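# Place the green block into the blue tray

## Task

Move the green block so it ends up inside the blue tray. The user knows robots are normally barred from that spot and permits going there anyway. The task fails if the robot tips over or finishes leaning, or if anything is knocked or placed outside the work area.

## Robot and tools

Robot: a Rainbow Robotics RB-Y1 with a two-wheel differential base (two rear casters, no sideways motion), a folding torso (leg with ankle, knee, hip), a head camera and two 7-joint arms, each ending in a parallel gripper with a wrist camera in a case that sticks out sideways and can collide. The base is 0.58 m wide, extends 0.10 m in front of the wheel axle and 0.57 m behind; spinning in place it sweeps a 0.58 m radius.

Frames (metres): the base frame sits on the floor midway between the drive wheels, x forward, y left, z up. The chest, left_hand and right_hand lines are reported in it. A hand point is the spot between the finger pads, 0.03 m short of the fingertips; fingers point along the hand's -z, close along its x. Printed hand positions can be off, especially when reaching far or carrying weight. base_odometry is in the frame of the base at the scene's start, counts wheel turns only (slip looks like motion), heading in rad, positive left, -3.142 to 3.142.

Tool move: one action per call. Possible shapes: base and/or joints (optionally with min_time_s or contact_limits); target alone or with min_time_s; or contact_limits alone. A call with no action just reports state and images.
- base: a single velocity command {"x_m_s", "turn_rad_s", "for_s"}. x_m_s is forward speed in m/s, nonzero magnitude 0.005 to 1.5, negative reverses. turn_rad_s is turn rate in rad/s, positive left, magnitude 0.02 to 1.509. for_s is the duration, 0.1 to 5 s (rounded to 1/30 s); omitted speeds are 0. Acceleration is about 0.4 m/s² (turns 0.5 rad/s²); distance is roughly speed × for_s, and the base can coast up to about 3 s after. If |x_m_s| + 0.27 × |turn_rad_s| exceeds 1.5, both get scaled down. The base does not stop on contact.
- joints: a dictionary of absolute joint targets by name (radians, grippers in metres of opening). Key ranges: torso_squat_rad 0 to 1.2 (lowers level chest), torso_shift_rad -0.3 to 0.6 (hips forward), torso_pitch_rad -0.2 to 1.4 (bow forward), torso_yaw_rad -1.5 to 1.5 (left positive; raise both arms 0.2 rad outward first); shoulder_pitch ±2.356 (negative swings forward/up); left_shoulder_roll 0 to 3.141 and right_shoulder_roll -3.141 to 0 (both lift outward); shoulder_yaw ±2.094; elbow -2.617 to 0.01 (negative bends); forearm_roll ±3.141; wrist_pitch -1.57 to 1.919; hand_roll ±2.705; left/right_gripper_m 0 to 0.1; head_pan_rad ±0.523 (left positive), head_tilt_rad -0.35 to 1.57 (down positive). Combined torso limits: squat+shift<=1.52; squat-shift+pitch<=1.57; shift+0.5pitch-0.4squat<=0.7; shift+0.3pitch-0.5squat<=0.39.
- target: an absolute pose for one hand: side "left" or "right", x, y, z in metres in the base frame (-3 to 3), quat_wxyz as the hand lines print it. It is solved into joint angles once, so the hand follows an arc; split long moves into shorter steps. Status reads reached (within 10 mm and 2°), short, or refused with a reason.
- min_time_s: 0.1 to 8 s, the minimum duration of arm, head and torso motions.
- contact_limits: gripper current caps in mA, 200 to 672.5, per gripper; persists until changed.
- cameras: list from head_camera, left_wrist_camera, right_wrist_camera, all. blocking: true (default) waits for rest; false returns in about 0.5 s.

wait(seconds 0 to 10) lets time pass and returns state. stop brakes all running motions. zoom_image(camera, region [x0,y0,x1,y1] pixels, max 504×504) enlarges the latest image. finished_scene ends the scene irreversibly; the block must stay in the tray afterward.

Results: base_status, joint_status, left_hand_status, right_hand_status give done, moving, off_target, stopped, time_out, contact_stop, limit_stop_at_<name>, not_followed or torque_fault. An unrequested stop or a refusal cancels the rest of that reply's calls. "joint command not followed" means the arm-collision check held an arm back. lidar_m lists 12 ranges, sector 1 ahead then counter-clockwise, seen at 0.23 m height. motor_effort gives wheel load in percent; large values at rest suggest pushing on something. Joint torques, external torques, wrist force/torque and motor temperatures are noisy, offset readings.

Grasping: command an opening at least 0.005 m narrower than the block; the gripper then typically shows off_target, which is fine.

Avoid: tipping from fast bending, driving into furniture, or loads far ahead; the body catching under a table while wheels push; arms hitting or squeezing each other (hold about 0.5 rad outward shoulder roll); contact torques reaching joint limits (10 s freeze); overheated motors from long stretched holds; dropping the block or knocking items off the work area.

Each tool is called after "Request:" in YAML: its name, and indented under it one key for each argument.

## Session

Request:
move:
  joints: {"head_tilt_rad":0.5}
  cameras: ["all"]

Scene clock: 0.60 s.
Joint torques (N m): left_arm=[-3.56 0.53 -0.01 -1.23 -0.02 -0.71 -0.08] | right_arm=[-2.1 -0.67 -0.88 -0.32 0.07 -0.49 0.13]
External joint torques (N m): left_arm=[-0.66 -0.26 -0.05 -0.41 -0.03 -0.18 -0.07] | right_arm=[-0.18 0.58 -0.85 -0.26 0.03 -0.27 0.12]
Motor temperatures (°C): left_arm=[31 34 34 32 35 36 37] | right_arm=[34 34 29 33 37 33 35]
Wrist force (N): left_arm=[-5.3 -3.9 -9.5] | right_arm=[2.0 -3.9 -6.7]
Wrist torque (N m): left_arm=[0.24 -0.46 -0.13] | right_arm=[0.47 -0.17 -0.15]
Wrist force, peak (N): left_arm=[-5.5 -4.6 -9.9] | right_arm=[2.0 -4.2 -6.9]
move: done
base_odometry: x=+0.000 y=+0.000 heading=+0.000
lidar_m: 3.05 2.79 2.64 1.89 1.76 2.33 2.35 2.32 2.45 2.50 1.99 2.60
base_status: not commanded
joint_positions: torso_squat_rad=+0.350 torso_shift_rad=+0.000 torso_pitch_rad=+0.000 torso_yaw_rad=+0.000 left_shoulder_pitch_rad=-0.047 left_shoulder_roll_rad=+0.022 left_shoulder_yaw_rad=+0.021 left_elbow_rad=-0.133 left_forearm_roll_rad=-0.011 left_wrist_pitch_rad=-0.049 left_hand_roll_rad=+0.014 left_gripper_m=+0.101 right_shoulder_pitch_rad=-0.020 right_shoulder_roll_rad=-0.027 right_shoulder_yaw_rad=+0.035 right_elbow_rad=-0.114 right_forearm_roll_rad=+0.036 right_wrist_pitch_rad=+0.048 right_hand_roll_rad=+0.006 right_gripper_m=+0.100 head_pan_rad=+0.000 head_tilt_rad=+0.500
joint_status: all done
wheel_motors_off: 0
motor_effort: left_wheel=-1(3) right_wheel=+2(4)
chest: x=-0.2280 y=-0.0002 z=+1.2475 quat_wxyz=(+1.000, +0.000, +0.000, +0.000) (m; base frame)
left_hand: x=-0.1178 y=+0.2361 z=+0.5713 quat_wxyz=(+0.993, +0.010, -0.114, +0.003) (m; base frame)
right_hand: x=-0.1692 y=-0.2396 z=+0.5649 quat_wxyz=(+0.998, -0.015, -0.042, +0.042) (m; base frame)
pictures: head_camera, left_wrist_camera, right_wrist_camera
Images, in order (width x height): head_camera 896x504, left_wrist_camera 644x364, right_wrist_camera 644x364.

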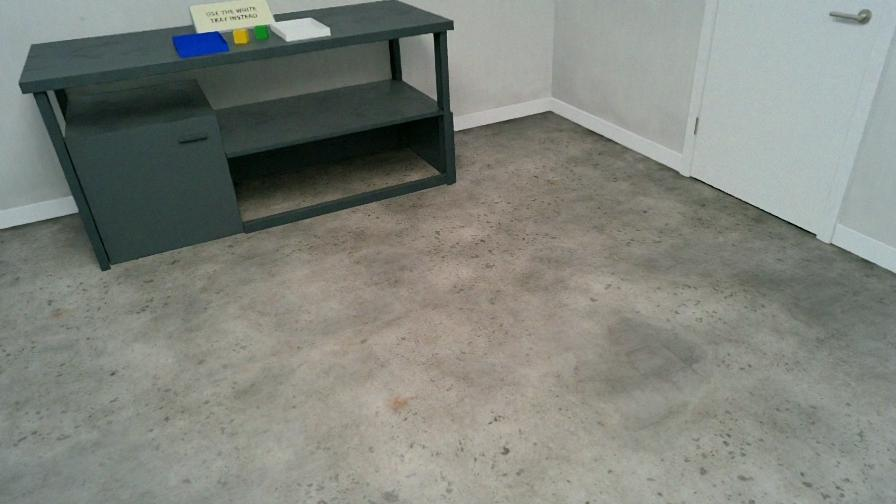

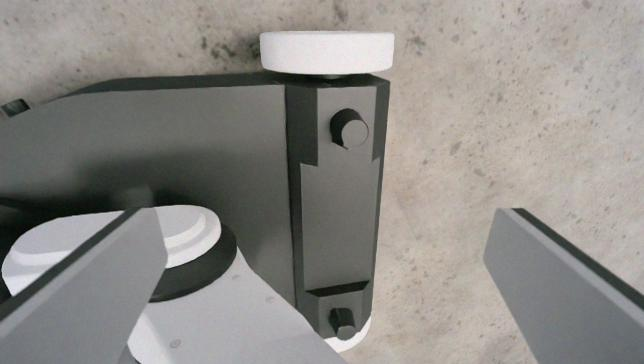

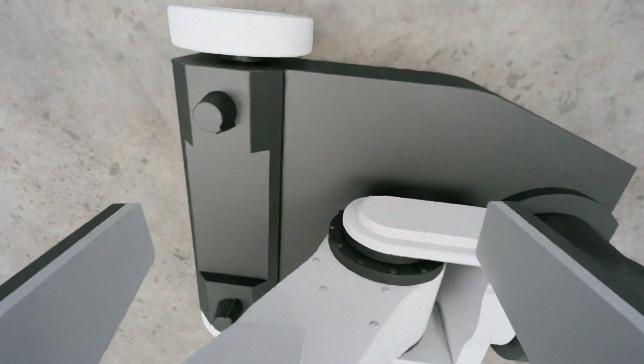

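Request:
zoom_image:
  camera: "head_camera"
  region: [150, 0, 350, 112]

Scaled by 2.520 from the camera's 896x504 image, which has a finer 1280x720 frame.

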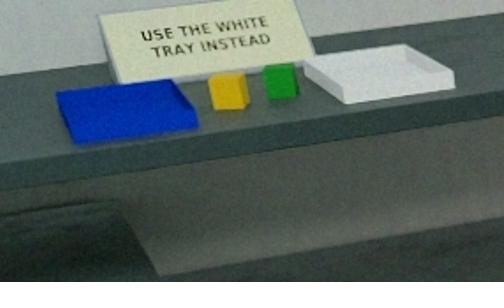

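Request:
move:
  base: {"turn_rad_s":0.25,"for_s":0.6}

Request:
move:
  base: {"x_m_s":0.7,"for_s":3.3}

Request:
move:
  base: {"turn_rad_s":0.4,"for_s":1.07}
  joints: {"head_tilt_rad":0.6}
  cameras: ["head_camera"]

Scene clock: 5.97 s.
Joint torques (N m): left_arm=[-3.62 0.26 0.42 -1.2 0.15 -0.68 -0.1] | right_arm=[-2.19 -0.37 -0.64 -0.33 -0.02 -0.42 0.14]
External joint torques (N m): left_arm=[-0.72 -0.52 0.39 -0.38 0.14 -0.14 -0.09] | right_arm=[-0.27 0.88 -0.61 -0.27 -0.06 -0.2 0.14]
Wrist force (N): left_arm=[-5.5 -3.6 -9.6] | right_arm=[2.1 -4.0 -6.6]
Wrist torque (N m): left_arm=[0.17 -0.47 -0.15] | right_arm=[0.49 -0.17 -0.15]
Wrist force, peak (N): left_arm=[-5.5 -4.6 -10.3] | right_arm=[2.2 -4.3 -6.9]
move: done
base_odometry: x=+0.000 y=+0.000 heading=+0.149
lidar_m: 2.82 2.81 2.17 1.90 2.19 2.48 2.32 2.31 2.63 2.45 2.00 2.77
base_status: done (sent for 0.6 of 0.6 s)
joint_positions: torso_squat_rad=+0.350 torso_shift_rad=+0.000 torso_pitch_rad=+0.000 torso_yaw_rad=+0.000 left_shoulder_pitch_rad=-0.047 left_shoulder_roll_rad=+0.022 left_shoulder_yaw_rad=+0.021 left_elbow_rad=-0.133 left_forearm_roll_rad=-0.011 left_wrist_pitch_rad=-0.049 left_hand_roll_rad=+0.014 left_gripper_m=+0.101 right_shoulder_pitch_rad=-0.020 right_shoulder_roll_rad=-0.027 right_shoulder_yaw_rad=+0.035 right_elbow_rad=-0.114 right_forearm_roll_rad=+0.036 right_wrist_pitch_rad=+0.048 right_hand_roll_rad=+0.006 right_gripper_m=+0.100 head_pan_rad=+0.000 head_tilt_rad=+0.500
joint_status: not commanded
wheel_motors_off: 0
motor_effort: left_wheel=-6(21) right_wheel=+8(28)
chest: x=-0.2280 y=-0.0002 z=+1.2475 quat_wxyz=(+1.000, +0.000, +0.000, +0.000) (m; base frame)
left_hand: x=-0.1178 y=+0.2361 z=+0.5713 quat_wxyz=(+0.993, +0.010, -0.114, +0.003) (m; base frame)
right_hand: x=-0.1692 y=-0.2395 z=+0.5649 quat_wxyz=(+0.998, -0.015, -0.042, +0.042) (m; base frame)
pictures: none

Scene clock: 11.20 s.
Joint torques (N m): left_arm=[-2.74 0.6 -0.63 -0.82 0.31 -0.38 -0.06] | right_arm=[-1.33 -0.82 -0.81 -0.2 0.07 -0.4 -0.02]
External joint torques (N m): left_arm=[0.16 -0.19 -0.66 -0.01 0.3 0.16 -0.05] | right_arm=[0.58 0.43 -0.78 -0.14 0.04 -0.18 -0.02]
Wrist force (N): left_arm=[-5.2 -4.2 -9.8] | right_arm=[2.0 -4.0 -6.7]
Wrist torque (N m): left_arm=[0.25 -0.42 -0.15] | right_arm=[0.50 -0.18 -0.14]
Wrist force, peak (N): left_arm=[-5.2 -3.6 -10.7] | right_arm=[2.4 -4.3 -6.9]
move: done
base_odometry: x=+2.284 y=+0.342 heading=+0.149
lidar_m: 1.17 1.08 0.77 1.12 2.48 2.91 4.54 3.83 2.02 1.74 1.73 0.81
base_status: done (sent for 3.3 of 3.3 s)
joint_positions: torso_squat_rad=+0.350 torso_shift_rad=+0.000 torso_pitch_rad=+0.000 torso_yaw_rad=+0.000 left_shoulder_pitch_rad=-0.047 left_shoulder_roll_rad=+0.022 left_shoulder_yaw_rad=+0.021 left_elbow_rad=-0.133 left_forearm_roll_rad=-0.011 left_wrist_pitch_rad=-0.049 left_hand_roll_rad=+0.014 left_gripper_m=+0.101 right_shoulder_pitch_rad=-0.020 right_shoulder_roll_rad=-0.027 right_shoulder_yaw_rad=+0.035 right_elbow_rad=-0.114 right_forearm_roll_rad=+0.036 right_wrist_pitch_rad=+0.048 right_hand_roll_rad=+0.006 right_gripper_m=+0.100 head_pan_rad=+0.000 head_tilt_rad=+0.500
joint_status: not commanded
wheel_motors_off: 0
motor_effort: left_wheel=-3(32) right_wheel=+0(37)
chest: x=-0.2279 y=-0.0002 z=+1.2475 quat_wxyz=(+1.000, +0.000, +0.000, +0.000) (m; base frame)
left_hand: x=-0.1176 y=+0.2361 z=+0.5713 quat_wxyz=(+0.993, +0.010, -0.114, +0.003) (m; base frame)
right_hand: x=-0.1690 y=-0.2395 z=+0.5649 quat_wxyz=(+0.998, -0.015, -0.042, +0.042) (m; base frame)
pictures: none

Scene clock: 13.87 s.
Joint torques (N m): left_arm=[-3.28 0.97 -0.17 -1.23 0.16 -0.74 -0.02] | right_arm=[-1.18 -0.72 -0.92 -0.22 -0.03 -0.4 0.09]
External joint torques (N m): left_arm=[-0.38 0.18 -0.21 -0.41 0.15 -0.2 0] | right_arm=[0.73 0.52 -0.88 -0.15 -0.06 -0.18 0.08]
Wrist force (N): left_arm=[-5.6 -3.6 -9.8] | right_arm=[1.8 -3.9 -6.6]
Wrist torque (N m): left_arm=[0.17 -0.50 -0.14] | right_arm=[0.49 -0.20 -0.13]
Wrist force, peak (N): left_arm=[-6.1 -4.1 -10.3] | right_arm=[2.1 -4.2 -6.9]
move: done
base_odometry: x=+2.284 y=+0.342 heading=+0.575
lidar_m: 1.24 0.77 0.98 2.48 2.91 4.58 4.52 2.02 1.77 1.72 0.82 1.02
base_status: done (sent for 1.07 of 1.07 s)
joint_positions: torso_squat_rad=+0.350 torso_shift_rad=+0.000 torso_pitch_rad=+0.000 torso_yaw_rad=+0.000 left_shoulder_pitch_rad=-0.047 left_shoulder_roll_rad=+0.022 left_shoulder_yaw_rad=+0.021 left_elbow_rad=-0.133 left_forearm_roll_rad=-0.011 left_wrist_pitch_rad=-0.049 left_hand_roll_rad=+0.014 left_gripper_m=+0.101 right_shoulder_pitch_rad=-0.020 right_shoulder_roll_rad=-0.027 right_shoulder_yaw_rad=+0.035 right_elbow_rad=-0.114 right_forearm_roll_rad=+0.036 right_wrist_pitch_rad=+0.048 right_hand_roll_rad=+0.006 right_gripper_m=+0.100 head_pan_rad=+0.000 head_tilt_rad=+0.600
joint_status: all done
wheel_motors_off: 0
motor_effort: left_wheel=+3(40) right_wheel=+19(38)
chest: x=-0.2279 y=-0.0002 z=+1.2475 quat_wxyz=(+1.000, +0.000, +0.000, +0.000) (m; base frame)
left_hand: x=-0.1177 y=+0.2361 z=+0.5713 quat_wxyz=(+0.993, +0.010, -0.114, +0.003) (m; base frame)
right_hand: x=-0.1690 y=-0.2395 z=+0.5649 quat_wxyz=(+0.998, -0.015, -0.042, +0.042) (m; base frame)
pictures: head_camera
Images, in order (width x height): head_camera 896x504.

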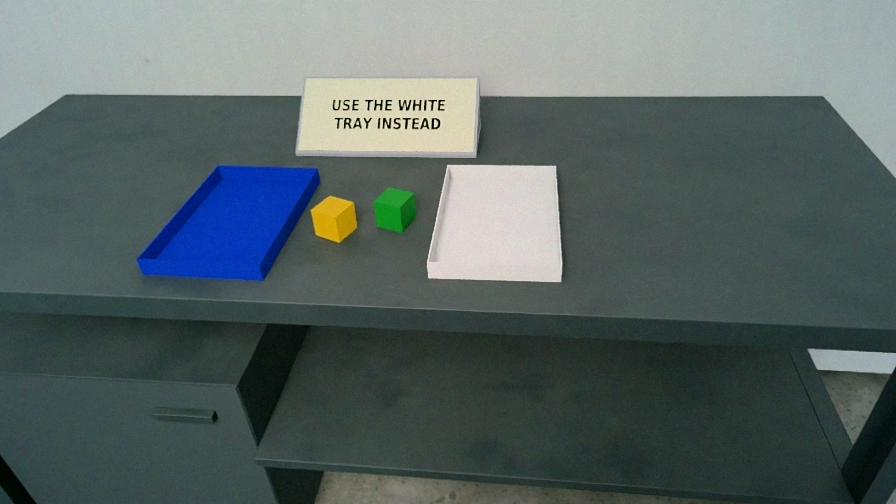

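Request:
move:
  target: {"side":"left","x":0.28,"y":0.25,"z":1.15,"quat_wxyz":[1,0,0,0]}

Request:
move:
  base: {"x_m_s":0.25,"for_s":0.8}
  joints: {"head_tilt_rad":0.8}
  cameras: ["all"]

Scene clock: 18.23 s.
Joint torques (N m): left_arm=[-22.82 7.81 4.55 -4.12 0.08 -0.54 -0.18] | right_arm=[-1.54 -0.94 -0.68 -0.19 -0.01 -0.38 0.07]
External joint torques (N m): left_arm=[0.49 -1.43 -1.14 0.44 0.07 -0.44 -0.18] | right_arm=[0.37 0.31 -0.64 -0.13 -0.04 -0.16 0.07]
Wrist force (N): left_arm=[-4.4 -3.7 -9.8] | right_arm=[1.8 -4.0 -6.7]
Wrist torque (N m): left_arm=[0.19 -0.43 -0.17] | right_arm=[0.50 -0.21 -0.14]
Wrist force, peak (N): left_arm=[-6.0 -3.7 -11.5] | right_arm=[1.9 -4.2 -6.9]
move: done
base_odometry: x=+2.284 y=+0.342 heading=+0.575
lidar_m: 1.24 0.78 0.98 2.47 2.91 4.60 4.53 2.02 1.76 1.72 0.82 1.03
base_status: not commanded
joint_positions: torso_squat_rad=+0.350 torso_shift_rad=+0.000 torso_pitch_rad=+0.000 torso_yaw_rad=+0.000 left_shoulder_pitch_rad=-1.296 left_shoulder_roll_rad=+0.662 left_shoulder_yaw_rad=-0.526 left_elbow_rad=-0.853 left_forearm_roll_rad=+1.026 left_wrist_pitch_rad=+1.919 left_hand_roll_rad=+0.318 left_gripper_m=+0.101 right_shoulder_pitch_rad=-0.020 right_shoulder_roll_rad=-0.027 right_shoulder_yaw_rad=+0.035 right_elbow_rad=-0.114 right_forearm_roll_rad=+0.036 right_wrist_pitch_rad=+0.048 right_hand_roll_rad=+0.006 right_gripper_m=+0.100 head_pan_rad=+0.000 head_tilt_rad=+0.600
joint_status: all done
wheel_motors_off: 0
motor_effort: left_wheel=+3(10) right_wheel=+19(19)
chest: x=-0.2279 y=-0.0002 z=+1.2475 quat_wxyz=(+1.000, +0.000, +0.000, +0.000) (m; base frame)
left_hand: x=+0.2796 y=+0.2500 z=+1.1504 quat_wxyz=(+1.000, +0.000, -0.003, +0.000) (m; base frame)
left_hand_status: reached (checked arc, planned for 1.3 s): 1 mm and 0.3 deg off.
right_hand: x=-0.1691 y=-0.2396 z=+0.5649 quat_wxyz=(+0.998, -0.015, -0.042, +0.042) (m; base frame)
pictures: none

Scene clock: 20.73 s.
Joint torques (N m): left_arm=[-23.77 9.31 4.25 -4.14 -0.25 -0.58 -0.46] | right_arm=[-1.59 -0.62 -0.74 -0.4 0.05 -0.42 0.05]
External joint torques (N m): left_arm=[-0.48 0.06 -1.44 0.43 -0.27 -0.48 -0.46] | right_arm=[0.32 0.63 -0.71 -0.33 0.01 -0.2 0.04]
Wrist force (N): left_arm=[-4.2 -4.2 -9.6] | right_arm=[1.8 -3.9 -6.6]
Wrist torque (N m): left_arm=[0.30 -0.42 -0.20] | right_arm=[0.48 -0.20 -0.14]
Wrist force, peak (N): left_arm=[-4.7 -3.7 -10.5] | right_arm=[2.1 -4.2 -6.9]
move: done
base_odometry: x=+2.452 y=+0.451 heading=+0.576
lidar_m: 1.04 0.61 0.66 2.45 2.71 4.66 4.73 2.19 1.79 1.77 0.71 1.06
base_status: done (sent for 0.8 of 0.8 s)
joint_positions: torso_squat_rad=+0.350 torso_shift_rad=+0.000 torso_pitch_rad=+0.000 torso_yaw_rad=+0.000 left_shoulder_pitch_rad=-1.296 left_shoulder_roll_rad=+0.662 left_shoulder_yaw_rad=-0.526 left_elbow_rad=-0.853 left_forearm_roll_rad=+1.026 left_wrist_pitch_rad=+1.919 left_hand_roll_rad=+0.318 left_gripper_m=+0.101 right_shoulder_pitch_rad=-0.020 right_shoulder_roll_rad=-0.027 right_shoulder_yaw_rad=+0.035 right_elbow_rad=-0.114 right_forearm_roll_rad=+0.036 right_wrist_pitch_rad=+0.048 right_hand_roll_rad=+0.006 right_gripper_m=+0.100 head_pan_rad=+0.000 head_tilt_rad=+0.800
joint_status: all done
wheel_motors_off: 0
motor_effort: left_wheel=+10(39) right_wheel=-9(40)
chest: x=-0.2279 y=-0.0002 z=+1.2475 quat_wxyz=(+1.000, +0.000, +0.000, +0.000) (m; base frame)
left_hand: x=+0.2796 y=+0.2500 z=+1.1502 quat_wxyz=(+1.000, +0.000, -0.002, +0.000) (m; base frame)
right_hand: x=-0.1691 y=-0.2396 z=+0.5649 quat_wxyz=(+0.998, -0.015, -0.042, +0.042) (m; base frame)
pictures: head_camera, left_wrist_camera, right_wrist_camera
Images, in order (width x height): head_camera 896x504, left_wrist_camera 644x364, right_wrist_camera 644x364.

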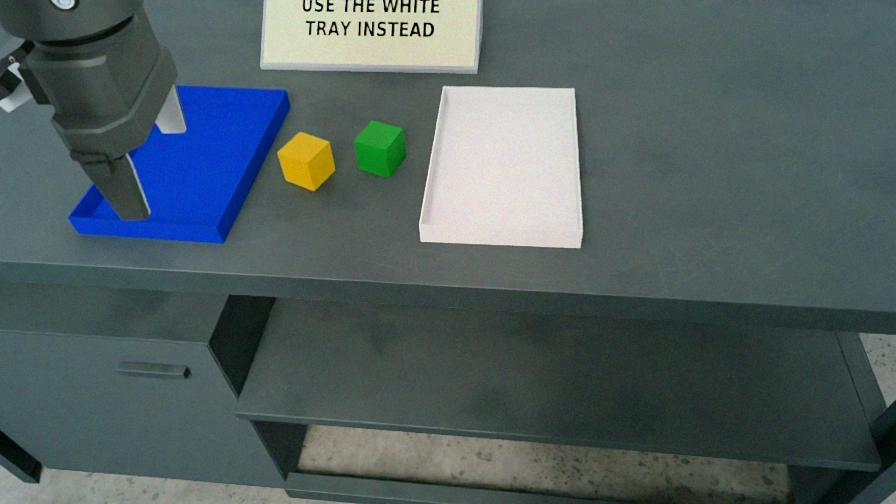

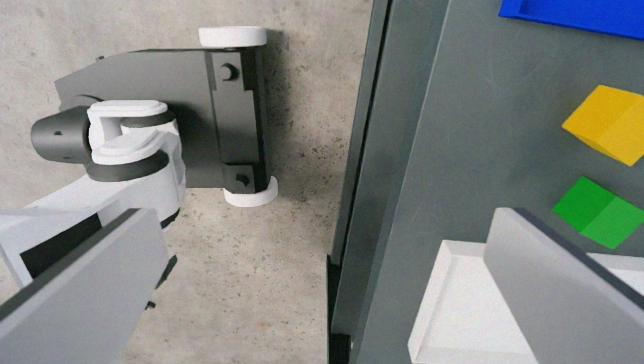

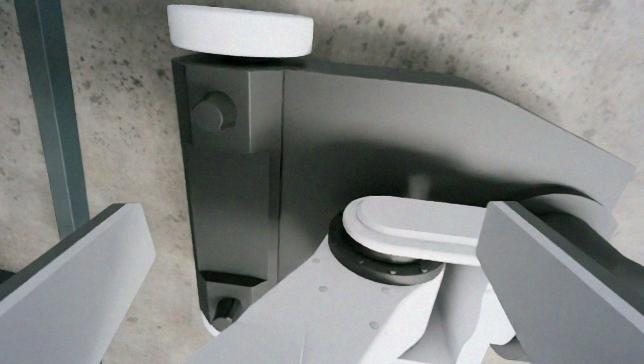

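Request:
move:
  joints: {"torso_pitch_rad":0.4,"left_shoulder_pitch_rad":-1.72,"head_tilt_rad":0.7}
  min_time_s: 1.5

Request:
move:
  base: {"x_m_s":0.25,"for_s":0.6}

Request:
move:
  target: {"side":"left","x":0.38,"y":0.1,"z":1.13,"quat_wxyz":[1,0,0,0]}
  cameras: ["head_camera","left_wrist_camera"]

Scene clock: 24.43 s.
Joint torques (N m): left_arm=[-25.06 7.94 3.92 -4.52 0.05 -0.26 -0.32] | right_arm=[8.63 -0.64 -1.08 3.7 -0.04 0.41 0.03]
External joint torques (N m): left_arm=[-1.54 -0.65 -1.7 0.23 -0.01 -0.14 -0.32] | right_arm=[-0.69 0.44 -0.89 -0.44 0.02 -0.16 0.05]
Wrist force (N): left_arm=[-3.7 -3.5 -9.8] | right_arm=[4.2 -4.2 -6.2]
Wrist torque (N m): left_arm=[0.21 -0.38 -0.18] | right_arm=[0.50 -0.08 -0.14]
Wrist force, peak (N): left_arm=[-4.4 -3.5 -10.5] | right_arm=[4.4 -4.5 -6.3]
move: done
base_odometry: x=+2.452 y=+0.451 heading=+0.576
lidar_m: 1.05 0.62 0.66 2.45 2.72 4.65 4.73 2.20 1.78 1.76 0.70 1.06
base_status: not commanded
joint_positions: torso_squat_rad=+0.350 torso_shift_rad=+0.000 torso_pitch_rad=+0.400 torso_yaw_rad=+0.000 left_shoulder_pitch_rad=-1.720 left_shoulder_roll_rad=+0.662 left_shoulder_yaw_rad=-0.526 left_elbow_rad=-0.853 left_forearm_roll_rad=+1.026 left_wrist_pitch_rad=+1.919 left_hand_roll_rad=+0.318 left_gripper_m=+0.101 right_shoulder_pitch_rad=-0.020 right_shoulder_roll_rad=-0.027 right_shoulder_yaw_rad=+0.035 right_elbow_rad=-0.114 right_forearm_roll_rad=+0.036 right_wrist_pitch_rad=+0.048 right_hand_roll_rad=+0.006 right_gripper_m=+0.100 head_pan_rad=+0.000 head_tilt_rad=+0.700
joint_status: all done
wheel_motors_off: 0
motor_effort: left_wheel=+8(14) right_wheel=-9(13)
chest: x=-0.1075 y=-0.0002 z=+1.2231 quat_wxyz=(+0.980, +0.000, +0.199, +0.000) (m; base frame)
left_hand: x=+0.4299 y=+0.1734 z=+1.1193 quat_wxyz=(+0.997, -0.014, -0.002, -0.070) (m; base frame)
right_hand: x=-0.3191 y=-0.2396 z=+0.5714 quat_wxyz=(+0.987, -0.006, +0.157, +0.044) (m; base frame)
pictures: none

Scene clock: 26.47 s.
Joint torques (N m): left_arm=[-23.49 7.86 4.16 -4.91 0.31 -0.48 -0.27] | right_arm=[8.79 -0.77 -0.92 3.78 -0.12 0.35 0.13]
External joint torques (N m): left_arm=[0.04 -0.73 -1.45 -0.16 0.24 -0.36 -0.27] | right_arm=[-0.53 0.31 -0.73 -0.36 -0.06 -0.22 0.15]
Wrist force (N): left_arm=[-3.7 -3.7 -9.4] | right_arm=[4.2 -4.2 -6.3]
Wrist torque (N m): left_arm=[0.25 -0.39 -0.24] | right_arm=[0.51 -0.08 -0.13]
Wrist force, peak (N): left_arm=[-4.3 -3.9 -10.4] | right_arm=[4.6 -4.5 -6.4]
move: done
base_odometry: x=+2.573 y=+0.530 heading=+0.577
lidar_m: 0.90 0.57 0.51 2.45 2.76 4.64 4.83 2.28 1.80 0.67 0.68 0.92
base_status: done (sent for 0.6 of 0.6 s)
joint_positions: torso_squat_rad=+0.350 torso_shift_rad=+0.000 torso_pitch_rad=+0.400 torso_yaw_rad=+0.000 left_shoulder_pitch_rad=-1.720 left_shoulder_roll_rad=+0.662 left_shoulder_yaw_rad=-0.526 left_elbow_rad=-0.853 left_forearm_roll_rad=+1.026 left_wrist_pitch_rad=+1.919 left_hand_roll_rad=+0.318 left_gripper_m=+0.101 right_shoulder_pitch_rad=-0.020 right_shoulder_roll_rad=-0.027 right_shoulder_yaw_rad=+0.035 right_elbow_rad=-0.114 right_forearm_roll_rad=+0.036 right_wrist_pitch_rad=+0.048 right_hand_roll_rad=+0.006 right_gripper_m=+0.100 head_pan_rad=+0.000 head_tilt_rad=+0.700
joint_status: not commanded
wheel_motors_off: 0
motor_effort: left_wheel=+6(28) right_wheel=-7(21)
chest: x=-0.1074 y=-0.0002 z=+1.2231 quat_wxyz=(+0.980, +0.000, +0.199, +0.000) (m; base frame)
left_hand: x=+0.4299 y=+0.1733 z=+1.1194 quat_wxyz=(+0.997, -0.014, -0.002, -0.070) (m; base frame)
right_hand: x=-0.3191 y=-0.2396 z=+0.5714 quat_wxyz=(+0.987, -0.006, +0.157, +0.044) (m; base frame)
pictures: none

Scene clock: 27.97 s.
Joint torques (N m): left_arm=[-22.79 7.31 7.75 -2.43 -0.08 -0.22 -0.06] | right_arm=[8.57 -0.77 -0.98 3.8 -0.03 0.28 0.07]
External joint torques (N m): left_arm=[-0.44 -0.19 -0.36 0.04 -0.11 -0.16 -0.06] | right_arm=[-0.75 0.31 -0.8 -0.33 0.03 -0.29 0.08]
Wrist force (N): left_arm=[-3.6 -3.9 -10.2] | right_arm=[4.3 -4.4 -6.3]
Wrist torque (N m): left_arm=[0.26 -0.35 -0.18] | right_arm=[0.53 -0.06 -0.14]
Wrist force, peak (N): left_arm=[-5.1 -4.7 -10.8] | right_arm=[5.0 -4.0 -6.5]
move: done
base_odometry: x=+2.573 y=+0.530 heading=+0.577
lidar_m: 0.90 0.58 0.52 2.44 2.76 4.63 4.84 2.29 1.80 0.64 0.69 0.91
base_status: not commanded
joint_positions: torso_squat_rad=+0.350 torso_shift_rad=+0.000 torso_pitch_rad=+0.400 torso_yaw_rad=+0.000 left_shoulder_pitch_rad=-1.762 left_shoulder_roll_rad=+0.696 left_shoulder_yaw_rad=-0.773 left_elbow_rad=-1.184 left_forearm_roll_rad=+1.311 left_wrist_pitch_rad=+1.913 left_hand_roll_rad=+0.855 left_gripper_m=+0.101 right_shoulder_pitch_rad=-0.020 right_shoulder_roll_rad=-0.027 right_shoulder_yaw_rad=+0.035 right_elbow_rad=-0.114 right_forearm_roll_rad=+0.036 right_wrist_pitch_rad=+0.048 right_hand_roll_rad=+0.006 right_gripper_m=+0.100 head_pan_rad=+0.000 head_tilt_rad=+0.700
joint_status: all done
wheel_motors_off: 0
motor_effort: left_wheel=+9(9) right_wheel=-6(9)
chest: x=-0.1075 y=-0.0002 z=+1.2231 quat_wxyz=(+0.980, +0.000, +0.199, +0.000) (m; base frame)
left_hand: x=+0.3799 y=+0.0999 z=+1.1300 quat_wxyz=(+1.000, +0.000, +0.000, +0.000) (m; base frame)
left_hand_status: reached (checked arc, planned for 0.7 s): 0 mm and 0.0 deg off.
right_hand: x=-0.3191 y=-0.2396 z=+0.5714 quat_wxyz=(+0.987, -0.006, +0.157, +0.044) (m; base frame)
pictures: head_camera, left_wrist_camera
Images, in order (width x height): head_camera 896x504, left_wrist_camera 644x364.

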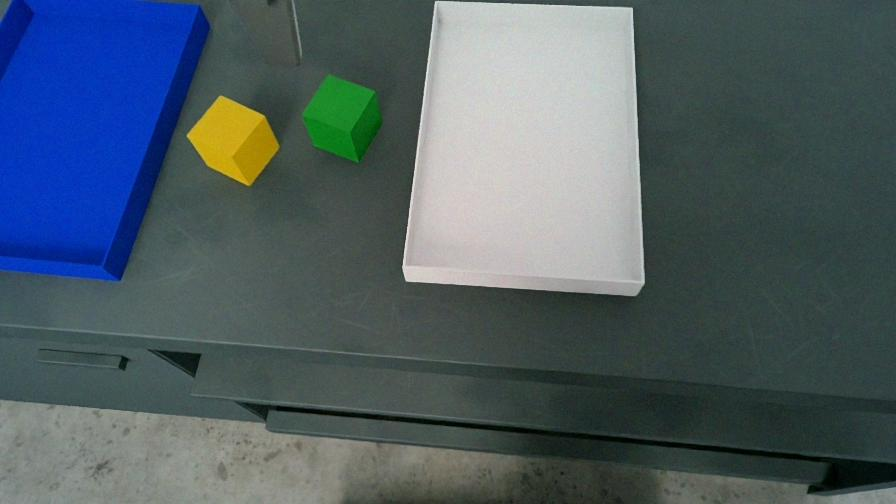

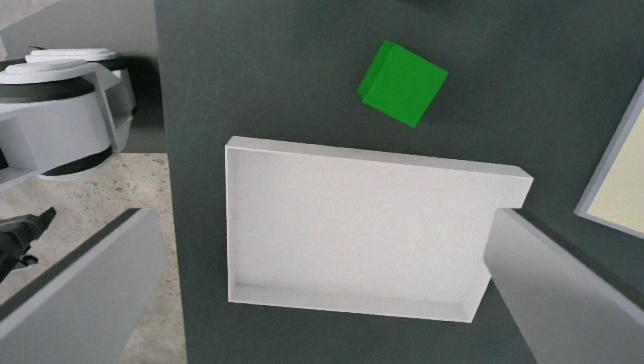

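Request:
move:
  target: {"side":"left","x":0.436,"y":0.099,"z":1.02,"quat_wxyz":[0.970,0,0,-0.242]}
  cameras: ["head_camera","left_wrist_camera"]

Scene clock: 32.03 s.
Joint torques (N m): left_arm=[-25.05 7.93 4.11 -3.21 0.11 0.07 0.15] | right_arm=[8.4 -0.85 -1.04 3.71 -0.03 0.43 0.13]
External joint torques (N m): left_arm=[-0.65 0.15 -0.76 0.02 0.09 0.18 0.15] | right_arm=[-0.93 0.23 -0.86 -0.42 0.03 -0.14 0.14]
Wrist force (N): left_arm=[-4.0 -4.0 -9.7] | right_arm=[4.3 -4.4 -6.2]
Wrist torque (N m): left_arm=[0.22 -0.42 -0.15] | right_arm=[0.54 -0.07 -0.14]
Wrist force, peak (N): left_arm=[-3.9 -4.7 -10.7] | right_arm=[4.5 -4.5 -6.5]
move: done
base_odometry: x=+2.573 y=+0.530 heading=+0.577
lidar_m: 0.89 0.57 0.51 2.44 2.75 4.62 4.84 2.29 1.81 0.67 0.69 0.91
base_status: not commanded
joint_positions: torso_squat_rad=+0.350 torso_shift_rad=+0.000 torso_pitch_rad=+0.400 torso_yaw_rad=+0.000 left_shoulder_pitch_rad=-1.759 left_shoulder_roll_rad=+0.456 left_shoulder_yaw_rad=-0.885 left_elbow_rad=-0.591 left_forearm_roll_rad=+1.187 left_wrist_pitch_rad=+1.593 left_hand_roll_rad=+0.028 left_gripper_m=+0.101 right_shoulder_pitch_rad=-0.020 right_shoulder_roll_rad=-0.027 right_shoulder_yaw_rad=+0.035 right_elbow_rad=-0.114 right_forearm_roll_rad=+0.036 right_wrist_pitch_rad=+0.048 right_hand_roll_rad=+0.006 right_gripper_m=+0.100 head_pan_rad=+0.000 head_tilt_rad=+0.700
joint_status: all done
wheel_motors_off: 0
motor_effort: left_wheel=+7(10) right_wheel=-6(9)
chest: x=-0.1075 y=-0.0002 z=+1.2231 quat_wxyz=(+0.980, +0.000, +0.199, +0.000) (m; base frame)
left_hand: x=+0.4356 y=+0.0991 z=+1.0200 quat_wxyz=(+0.970, +0.000, -0.002, -0.242) (m; base frame)
left_hand_status: reached (checked arc, planned for 0.9 s): 0 mm and 0.2 deg off.
right_hand: x=-0.3192 y=-0.2396 z=+0.5714 quat_wxyz=(+0.987, -0.006, +0.157, +0.044) (m; base frame)
pictures: head_camera, left_wrist_camera
Images, in order (width x height): head_camera 896x504, left_wrist_camera 644x364.

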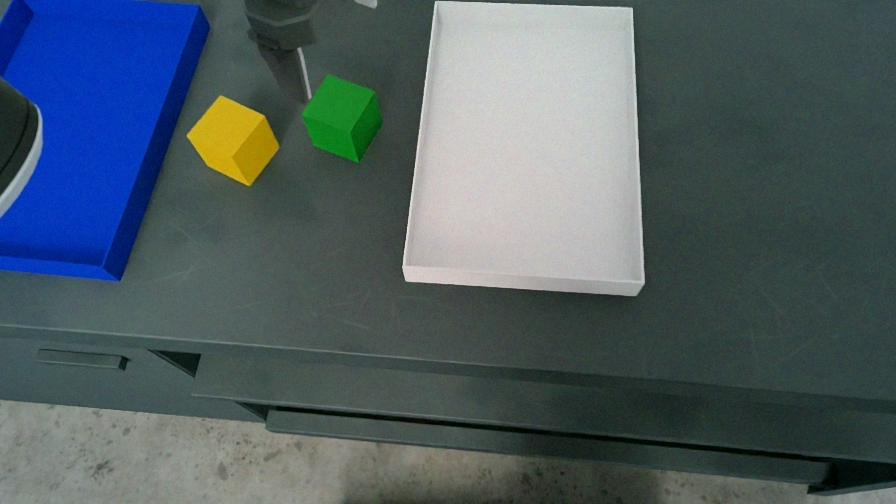

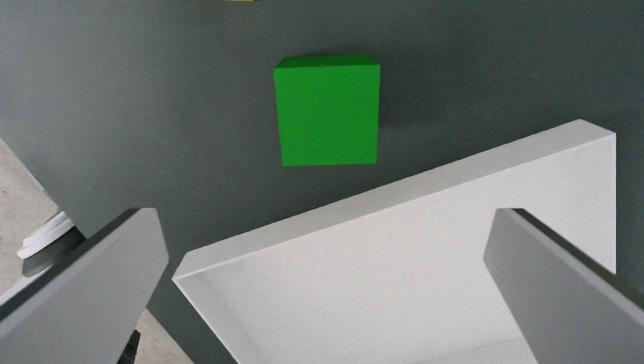

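Request:
move:
  target: {"side":"left","x":0.4445,"y":0.109,"z":0.965,"quat_wxyz":[0.970,0,0,-0.242]}
  cameras: ["head_camera","left_wrist_camera"]

Scene clock: 34.03 s.
Joint torques (N m): left_arm=[-24.98 7.34 1.93 -2.69 -0.04 -0.13 0.22] | right_arm=[8.69 -0.88 -0.96 3.67 -0.07 0.4 0.14]
External joint torques (N m): left_arm=[-0.53 -0.3 -0.43 0.46 -0.06 0.03 0.23] | right_arm=[-0.63 0.2 -0.78 -0.46 -0.01 -0.18 0.16]
Wrist force (N): left_arm=[-3.8 -4.1 -10.3] | right_arm=[4.2 -4.2 -6.4]
Wrist torque (N m): left_arm=[0.27 -0.39 -0.08] | right_arm=[0.50 -0.07 -0.14]
Wrist force, peak (N): left_arm=[-4.8 -3.1 -11.2] | right_arm=[4.3 -4.4 -6.4]
move: done
base_odometry: x=+2.573 y=+0.530 heading=+0.577
lidar_m: 0.89 0.57 0.52 2.44 2.76 4.63 4.83 2.30 1.80 0.66 0.69 0.91
base_status: not commanded
joint_positions: torso_squat_rad=+0.350 torso_shift_rad=+0.000 torso_pitch_rad=+0.400 torso_yaw_rad=+0.000 left_shoulder_pitch_rad=-1.753 left_shoulder_roll_rad=+0.325 left_shoulder_yaw_rad=-0.894 left_elbow_rad=-0.267 left_forearm_roll_rad=+1.167 left_wrist_pitch_rad=+1.407 left_hand_roll_rad=-0.149 left_gripper_m=+0.101 right_shoulder_pitch_rad=-0.020 right_shoulder_roll_rad=-0.027 right_shoulder_yaw_rad=+0.035 right_elbow_rad=-0.114 right_forearm_roll_rad=+0.036 right_wrist_pitch_rad=+0.048 right_hand_roll_rad=+0.006 right_gripper_m=+0.100 head_pan_rad=+0.000 head_tilt_rad=+0.700
joint_status: all done
wheel_motors_off: 0
motor_effort: left_wheel=+7(10) right_wheel=-7(9)
chest: x=-0.1075 y=-0.0002 z=+1.2231 quat_wxyz=(+0.980, +0.000, +0.199, +0.000) (m; base frame)
left_hand: x=+0.4439 y=+0.1090 z=+0.9650 quat_wxyz=(+0.970, +0.000, -0.013, -0.242) (m; base frame)
left_hand_status: reached (checked arc, as near as the solve gets, planned for 0.7 s): 1 mm and 1.5 deg off.
right_hand: x=-0.3191 y=-0.2396 z=+0.5714 quat_wxyz=(+0.987, -0.006, +0.157, +0.044) (m; base frame)
pictures: head_camera, left_wrist_camera
Images, in order (width x height): head_camera 896x504, left_wrist_camera 644x364.

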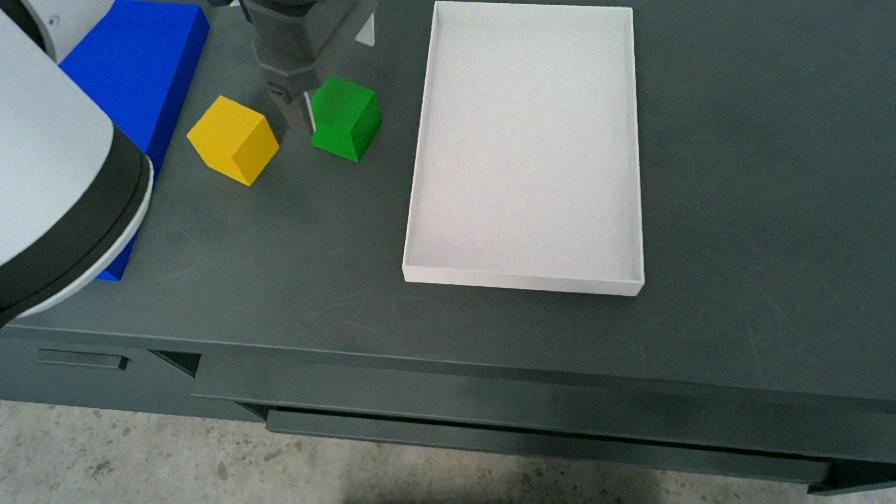

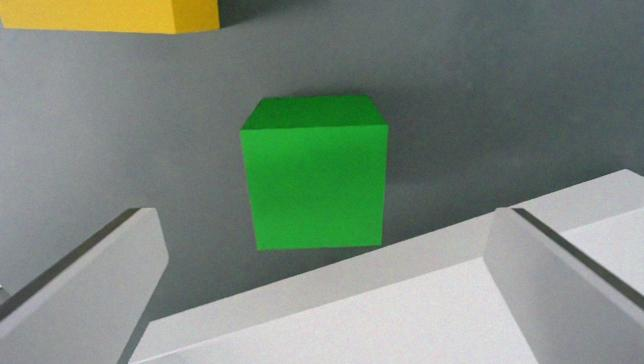

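Request:
move:
  joints: {"torso_squat_rad":0.43}
  cameras: ["head_camera","left_wrist_camera"]

Scene clock: 36.00 s.
Joint torques (N m): left_arm=[-25.3 8.24 1.88 -3 0.06 -0.24 0.17] | right_arm=[8.56 -0.52 -0.69 3.64 -0.05 0.37 0.07]
External joint torques (N m): left_arm=[-0.84 0.61 -0.49 0.16 0.05 -0.08 0.17] | right_arm=[-0.76 0.56 -0.51 -0.49 0.01 -0.2 0.08]
Wrist force (N): left_arm=[-3.8 -3.8 -10.1] | right_arm=[4.4 -4.4 -6.4]
Wrist torque (N m): left_arm=[0.22 -0.38 -0.13] | right_arm=[0.53 -0.03 -0.17]
Wrist force, peak (N): left_arm=[-4.0 -4.4 -10.9] | right_arm=[4.3 -4.5 -6.6]
move: done
base_odometry: x=+2.573 y=+0.530 heading=+0.577
lidar_m: 0.89 0.57 0.52 2.44 2.75 4.64 4.83 2.29 1.80 0.67 0.69 0.91
base_status: not commanded
joint_positions: torso_squat_rad=+0.430 torso_shift_rad=+0.000 torso_pitch_rad=+0.400 torso_yaw_rad=+0.000 left_shoulder_pitch_rad=-1.753 left_shoulder_roll_rad=+0.325 left_shoulder_yaw_rad=-0.894 left_elbow_rad=-0.267 left_forearm_roll_rad=+1.167 left_wrist_pitch_rad=+1.407 left_hand_roll_rad=-0.149 left_gripper_m=+0.101 right_shoulder_pitch_rad=-0.020 right_shoulder_roll_rad=-0.027 right_shoulder_yaw_rad=+0.035 right_elbow_rad=-0.114 right_forearm_roll_rad=+0.036 right_wrist_pitch_rad=+0.048 right_hand_roll_rad=+0.006 right_gripper_m=+0.100 head_pan_rad=+0.000 head_tilt_rad=+0.700
joint_status: all done
wheel_motors_off: 0
motor_effort: left_wheel=+6(8) right_wheel=-8(8)
chest: x=-0.1076 y=-0.0002 z=+1.2018 quat_wxyz=(+0.980, +0.000, +0.199, +0.000) (m; base frame)
left_hand: x=+0.4439 y=+0.1090 z=+0.9439 quat_wxyz=(+0.970, +0.000, -0.013, -0.242) (m; base frame)
right_hand: x=-0.3191 y=-0.2396 z=+0.5501 quat_wxyz=(+0.987, -0.006, +0.157, +0.044) (m; base frame)
pictures: head_camera, left_wrist_camera
Images, in order (width x height): head_camera 896x504, left_wrist_camera 644x364.

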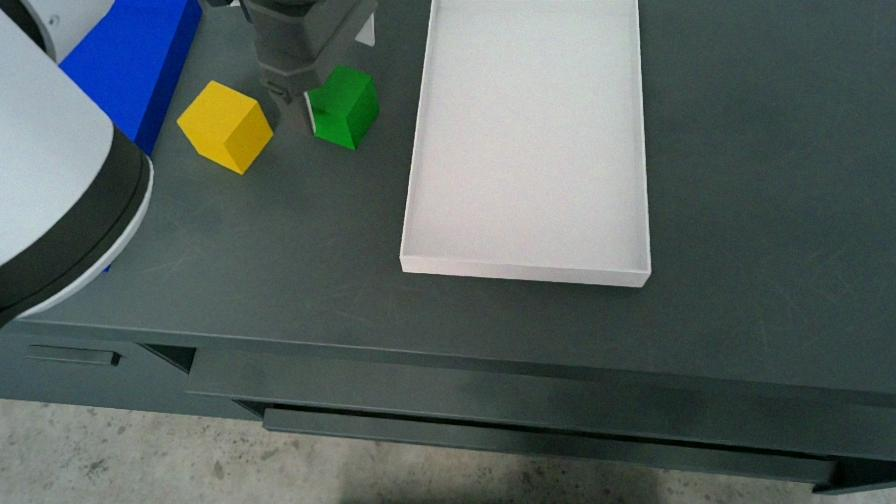

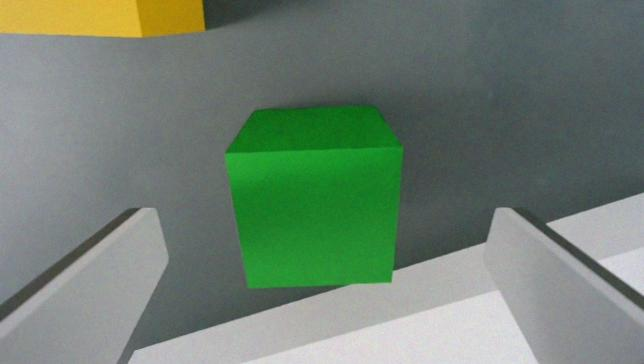

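Request:
move:
  joints: {"torso_squat_rad":0.515}
  cameras: ["head_camera","left_wrist_camera"]

Scene clock: 37.60 s.
Joint torques (N m): left_arm=[-25.81 7.87 1.63 -2.93 0.17 0.01 0.05] | right_arm=[8.47 -0.6 -0.86 3.66 -0.08 0.38 0.04]
External joint torques (N m): left_arm=[-1.36 0.23 -0.73 0.23 0.15 0.17 0.05] | right_arm=[-0.85 0.47 -0.67 -0.47 -0.01 -0.2 0.06]
Wrist force (N): left_arm=[-3.8 -3.5 -9.8] | right_arm=[4.2 -4.7 -6.6]
Wrist torque (N m): left_arm=[0.22 -0.34 -0.08] | right_arm=[0.54 -0.05 -0.17]
Wrist force, peak (N): left_arm=[-4.1 -4.7 -10.5] | right_arm=[4.4 -4.8 -6.7]
move: done
base_odometry: x=+2.573 y=+0.530 heading=+0.577
lidar_m: 0.90 0.57 0.51 2.44 2.77 4.63 4.84 2.29 1.80 0.67 0.69 0.91
base_status: not commanded
joint_positions: torso_squat_rad=+0.515 torso_shift_rad=+0.000 torso_pitch_rad=+0.400 torso_yaw_rad=+0.000 left_shoulder_pitch_rad=-1.753 left_shoulder_roll_rad=+0.325 left_shoulder_yaw_rad=-0.894 left_elbow_rad=-0.267 left_forearm_roll_rad=+1.167 left_wrist_pitch_rad=+1.407 left_hand_roll_rad=-0.149 left_gripper_m=+0.101 right_shoulder_pitch_rad=-0.020 right_shoulder_roll_rad=-0.027 right_shoulder_yaw_rad=+0.035 right_elbow_rad=-0.114 right_forearm_roll_rad=+0.036 right_wrist_pitch_rad=+0.048 right_hand_roll_rad=+0.006 right_gripper_m=+0.100 head_pan_rad=+0.000 head_tilt_rad=+0.700
joint_status: all done
wheel_motors_off: 0
motor_effort: left_wheel=+6(8) right_wheel=-7(8)
chest: x=-0.1076 y=-0.0002 z=+1.1747 quat_wxyz=(+0.980, +0.000, +0.199, +0.000) (m; base frame)
left_hand: x=+0.4439 y=+0.1090 z=+0.9168 quat_wxyz=(+0.970, +0.000, -0.013, -0.242) (m; base frame)
right_hand: x=-0.3191 y=-0.2395 z=+0.5230 quat_wxyz=(+0.987, -0.006, +0.157, +0.044) (m; base frame)
pictures: head_camera, left_wrist_camera
Images, in order (width x height): head_camera 896x504, left_wrist_camera 644x364.

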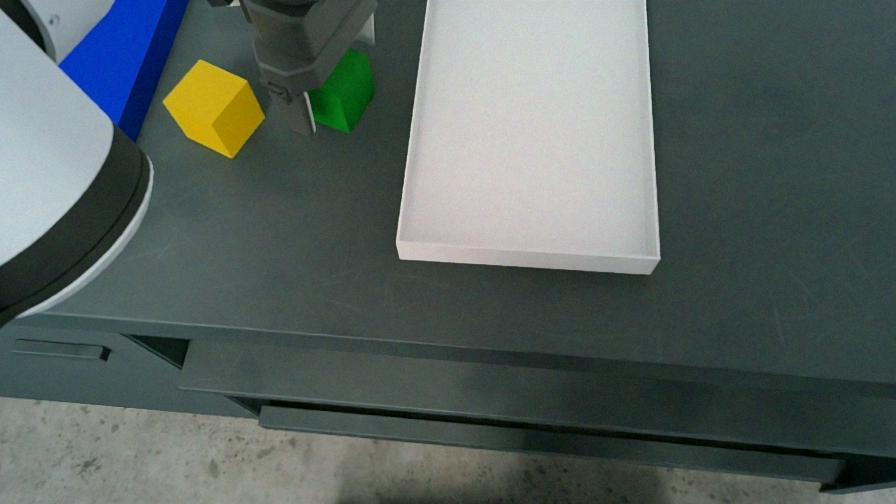

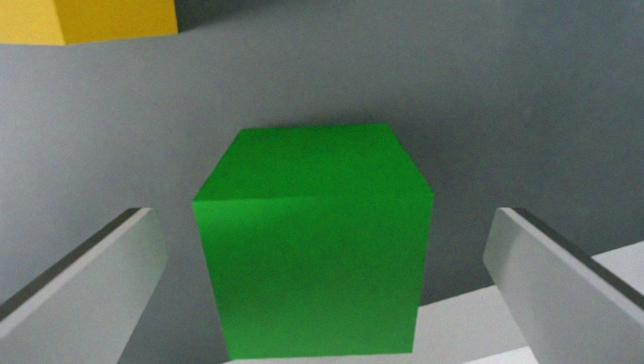

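Request:
move:
  joints: {"torso_squat_rad":0.532}

Request:
move:
  joints: {"left_gripper_m":0.03}

Request:
move:
  joints: {"torso_squat_rad":0.25}
  cameras: ["head_camera","left_wrist_camera"]

Scene clock: 38.67 s.
Joint torques (N m): left_arm=[-25.2 8.12 1.08 -3.02 -0.03 -0.15 0.11] | right_arm=[8.64 -0.69 -0.85 3.69 -0.09 0.31 0.05]
External joint torques (N m): left_arm=[-0.74 0.48 -1.29 0.13 -0.04 0.01 0.11] | right_arm=[-0.68 0.39 -0.66 -0.44 -0.03 -0.26 0.06]
Wrist force (N): left_arm=[-4.0 -4.4 -10.3] | right_arm=[4.2 -4.5 -6.6]
Wrist torque (N m): left_arm=[0.30 -0.38 -0.10] | right_arm=[0.54 -0.06 -0.16]
Wrist force, peak (N): left_arm=[-3.3 -4.5 -10.7] | right_arm=[4.4 -4.4 -6.9]
move: done
base_odometry: x=+2.573 y=+0.530 heading=+0.577
lidar_m: 0.90 0.57 0.51 2.44 2.76 4.63 4.83 2.29 1.81 0.66 0.68 0.92
base_status: not commanded
joint_positions: torso_squat_rad=+0.532 torso_shift_rad=+0.000 torso_pitch_rad=+0.400 torso_yaw_rad=+0.000 left_shoulder_pitch_rad=-1.753 left_shoulder_roll_rad=+0.325 left_shoulder_yaw_rad=-0.894 left_elbow_rad=-0.267 left_forearm_roll_rad=+1.167 left_wrist_pitch_rad=+1.407 left_hand_roll_rad=-0.149 left_gripper_m=+0.101 right_shoulder_pitch_rad=-0.020 right_shoulder_roll_rad=-0.027 right_shoulder_yaw_rad=+0.035 right_elbow_rad=-0.114 right_forearm_roll_rad=+0.036 right_wrist_pitch_rad=+0.048 right_hand_roll_rad=+0.006 right_gripper_m=+0.100 head_pan_rad=+0.000 head_tilt_rad=+0.700
joint_status: all done
wheel_motors_off: 0
motor_effort: left_wheel=+5(8) right_wheel=-8(8)
chest: x=-0.1076 y=-0.0002 z=+1.1688 quat_wxyz=(+0.980, +0.000, +0.199, +0.000) (m; base frame)
left_hand: x=+0.4439 y=+0.1090 z=+0.9109 quat_wxyz=(+0.970, +0.000, -0.013, -0.242) (m; base frame)
right_hand: x=-0.3191 y=-0.2395 z=+0.5171 quat_wxyz=(+0.987, -0.006, +0.157, +0.044) (m; base frame)
pictures: none

Scene clock: 40.00 s.
Joint torques (N m): left_arm=[-24.28 7.64 2.02 -3.05 0.11 -0.1 0.19] | right_arm=[8.56 -0.37 -0.93 3.6 -0.09 0.39 0.07]
External joint torques (N m): left_arm=[0.17 0.01 -0.35 0.1 0.09 0.06 0.19] | right_arm=[-0.76 0.71 -0.75 -0.53 -0.03 -0.18 0.09]
Wrist force (N): left_arm=[-3.7 -4.4 -9.5] | right_arm=[4.2 -4.5 -6.5]
Wrist torque (N m): left_arm=[0.30 -0.35 -0.11] | right_arm=[0.53 -0.05 -0.16]
Wrist force, peak (N): left_arm=[-3.5 -4.4 -10.5] | right_arm=[4.4 -4.8 -6.8]
move: off_target
base_odometry: x=+2.573 y=+0.530 heading=+0.577
lidar_m: 0.90 0.58 0.52 2.44 2.76 4.63 4.83 2.30 1.79 0.66 0.69 0.92
base_status: not commanded
joint_positions: torso_squat_rad=+0.532 torso_shift_rad=+0.000 torso_pitch_rad=+0.400 torso_yaw_rad=+0.000 left_shoulder_pitch_rad=-1.753 left_shoulder_roll_rad=+0.325 left_shoulder_yaw_rad=-0.894 left_elbow_rad=-0.267 left_forearm_roll_rad=+1.167 left_wrist_pitch_rad=+1.407 left_hand_roll_rad=-0.149 left_gripper_m=+0.050 right_shoulder_pitch_rad=-0.020 right_shoulder_roll_rad=-0.027 right_shoulder_yaw_rad=+0.035 right_elbow_rad=-0.114 right_forearm_roll_rad=+0.036 right_wrist_pitch_rad=+0.048 right_hand_roll_rad=+0.006 right_gripper_m=+0.100 head_pan_rad=+0.000 head_tilt_rad=+0.700
joint_status: left_gripper_m off_target (ended at +0.050, target +0.030)
wheel_motors_off: 0
motor_effort: left_wheel=+5(8) right_wheel=-7(9)
chest: x=-0.1076 y=-0.0002 z=+1.1688 quat_wxyz=(+0.980, +0.000, +0.199, +0.000) (m; base frame)
left_hand: x=+0.4439 y=+0.1090 z=+0.9109 quat_wxyz=(+0.970, +0.000, -0.013, -0.242) (m; base frame)
right_hand: x=-0.3191 y=-0.2395 z=+0.5171 quat_wxyz=(+0.987, -0.006, +0.157, +0.044) (m; base frame)
pictures: none

Scene clock: 41.73 s.
Joint torques (N m): left_arm=[-25.63 8.03 1.45 -3.25 -0.18 -0.35 0.11] | right_arm=[8.64 -0.53 -0.87 3.81 -0.14 0.42 -0.01]
External joint torques (N m): left_arm=[-1.18 0.4 -0.91 -0.09 -0.2 -0.19 0.11] | right_arm=[-0.7 0.55 -0.69 -0.33 -0.07 -0.15 0.01]
Wrist force (N): left_arm=[-3.8 -3.9 -10.6] | right_arm=[4.1 -4.3 -6.6]
Wrist torque (N m): left_arm=[0.24 -0.38 -0.09] | right_arm=[0.52 -0.07 -0.14]
Wrist force, peak (N): left_arm=[-3.6 -4.2 -11.5] | right_arm=[4.3 -4.6 -6.7]
move: done
base_odometry: x=+2.573 y=+0.530 heading=+0.577
lidar_m: 0.90 0.57 0.52 2.44 2.76 4.63 4.83 2.29 1.80 0.67 0.69 0.91
base_status: not commanded
joint_positions: torso_squat_rad=+0.250 torso_shift_rad=+0.000 torso_pitch_rad=+0.400 torso_yaw_rad=+0.000 left_shoulder_pitch_rad=-1.753 left_shoulder_roll_rad=+0.325 left_shoulder_yaw_rad=-0.894 left_elbow_rad=-0.267 left_forearm_roll_rad=+1.167 left_wrist_pitch_rad=+1.407 left_hand_roll_rad=-0.149 left_gripper_m=+0.050 right_shoulder_pitch_rad=-0.020 right_shoulder_roll_rad=-0.027 right_shoulder_yaw_rad=+0.035 right_elbow_rad=-0.114 right_forearm_roll_rad=+0.036 right_wrist_pitch_rad=+0.048 right_hand_roll_rad=+0.006 right_gripper_m=+0.100 head_pan_rad=+0.000 head_tilt_rad=+0.700
joint_status: all done
wheel_motors_off: 0
motor_effort: left_wheel=+5(8) right_wheel=-8(9)
chest: x=-0.1074 y=-0.0002 z=+1.2437 quat_wxyz=(+0.980, +0.000, +0.199, +0.000) (m; base frame)
left_hand: x=+0.4440 y=+0.1090 z=+0.9856 quat_wxyz=(+0.970, +0.000, -0.013, -0.242) (m; base frame)
right_hand: x=-0.3192 y=-0.2396 z=+0.5921 quat_wxyz=(+0.987, -0.006, +0.157, +0.044) (m; base frame)
pictures: head_camera, left_wrist_camera
Images, in order (width x height): head_camera 896x504, left_wrist_camera 644x364.

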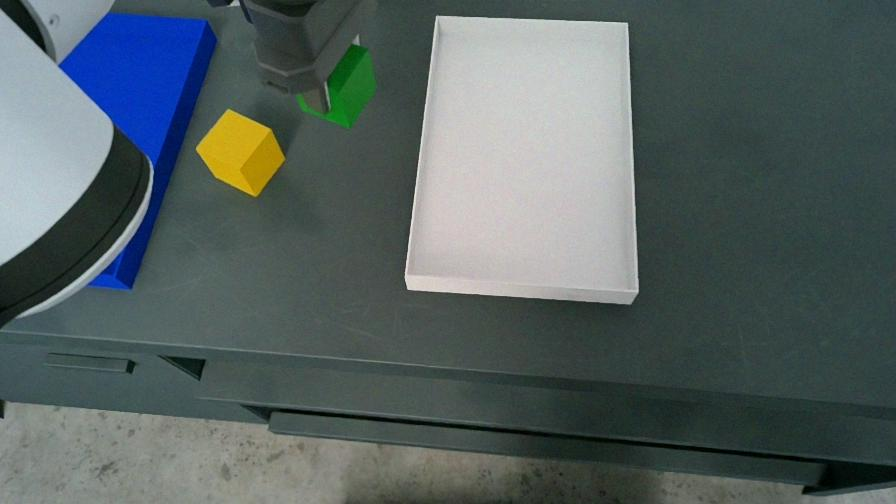

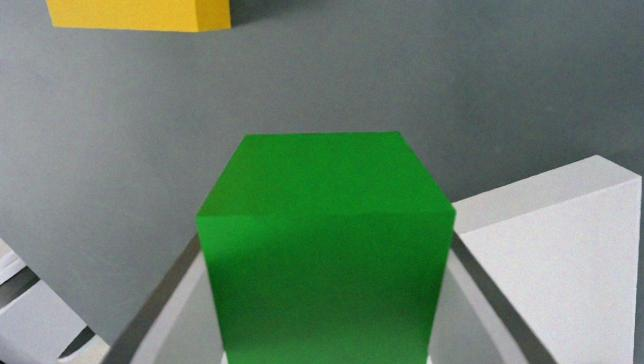

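Request:
move:
  target: {"side":"left","x":0.435,"y":0.36,"z":1.0,"quat_wxyz":[0.970,0,0,-0.242]}
  min_time_s: 1.5
  cameras: ["head_camera","left_wrist_camera"]

Scene clock: 44.53 s.
Joint torques (N m): left_arm=[-22.52 11.42 3.74 -3.55 0.12 -0.2 -0.12] | right_arm=[8.49 -0.73 -0.83 3.75 -0.1 0.46 0.06]
External joint torques (N m): left_arm=[-0.34 0.29 0.94 -0.95 0.09 -0.06 -0.12] | right_arm=[-0.84 0.35 -0.64 -0.39 -0.04 -0.11 0.08]
Wrist force (N): left_arm=[-3.6 -3.6 -10.7] | right_arm=[4.2 -4.3 -6.3]
Wrist torque (N m): left_arm=[0.19 -0.36 -0.09] | right_arm=[0.50 -0.06 -0.13]
Wrist force, peak (N): left_arm=[-3.8 -4.0 -11.6] | right_arm=[4.5 -4.3 -6.6]
move: done
base_odometry: x=+2.573 y=+0.530 heading=+0.577
lidar_m: 0.90 0.57 0.51 2.44 2.76 4.64 4.84 2.29 1.79 0.67 0.69 0.91
base_status: not commanded
joint_positions: torso_squat_rad=+0.250 torso_shift_rad=+0.000 torso_pitch_rad=+0.400 torso_yaw_rad=+0.000 left_shoulder_pitch_rad=-1.590 left_shoulder_roll_rad=+0.786 left_shoulder_yaw_rad=-0.822 left_elbow_rad=-0.309 left_forearm_roll_rad=+1.242 left_wrist_pitch_rad=+1.451 left_hand_roll_rad=-0.603 left_gripper_m=+0.050 right_shoulder_pitch_rad=-0.020 right_shoulder_roll_rad=-0.027 right_shoulder_yaw_rad=+0.035 right_elbow_rad=-0.114 right_forearm_roll_rad=+0.036 right_wrist_pitch_rad=+0.048 right_hand_roll_rad=+0.006 right_gripper_m=+0.100 head_pan_rad=+0.000 head_tilt_rad=+0.700
joint_status: all done
wheel_motors_off: 0
motor_effort: left_wheel=+5(9) right_wheel=-8(8)
chest: x=-0.1074 y=-0.0002 z=+1.2437 quat_wxyz=(+0.980, +0.000, +0.199, +0.000) (m; base frame)
left_hand: x=+0.4346 y=+0.3601 z=+1.0000 quat_wxyz=(+0.970, +0.002, -0.003, -0.242) (m; base frame)
left_hand_status: reached (checked arc, planned for 1.5 s): 0 mm and 0.4 deg off.
right_hand: x=-0.3192 y=-0.2396 z=+0.5921 quat_wxyz=(+0.987, -0.006, +0.157, +0.044) (m; base frame)
pictures: head_camera, left_wrist_camera
Images, in order (width x height): head_camera 896x504, left_wrist_camera 644x364.

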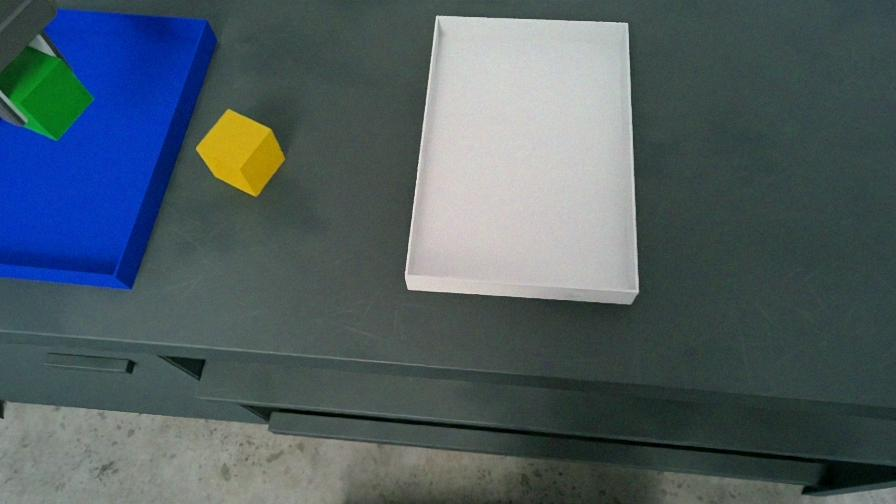

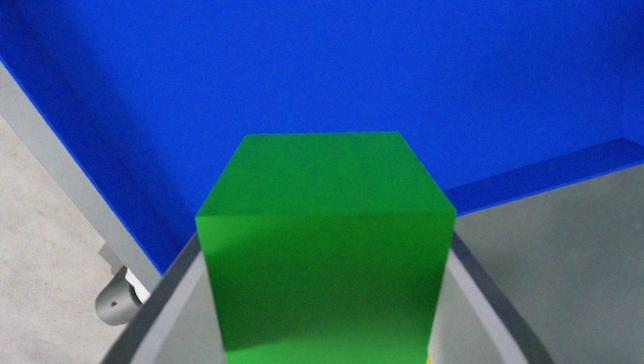

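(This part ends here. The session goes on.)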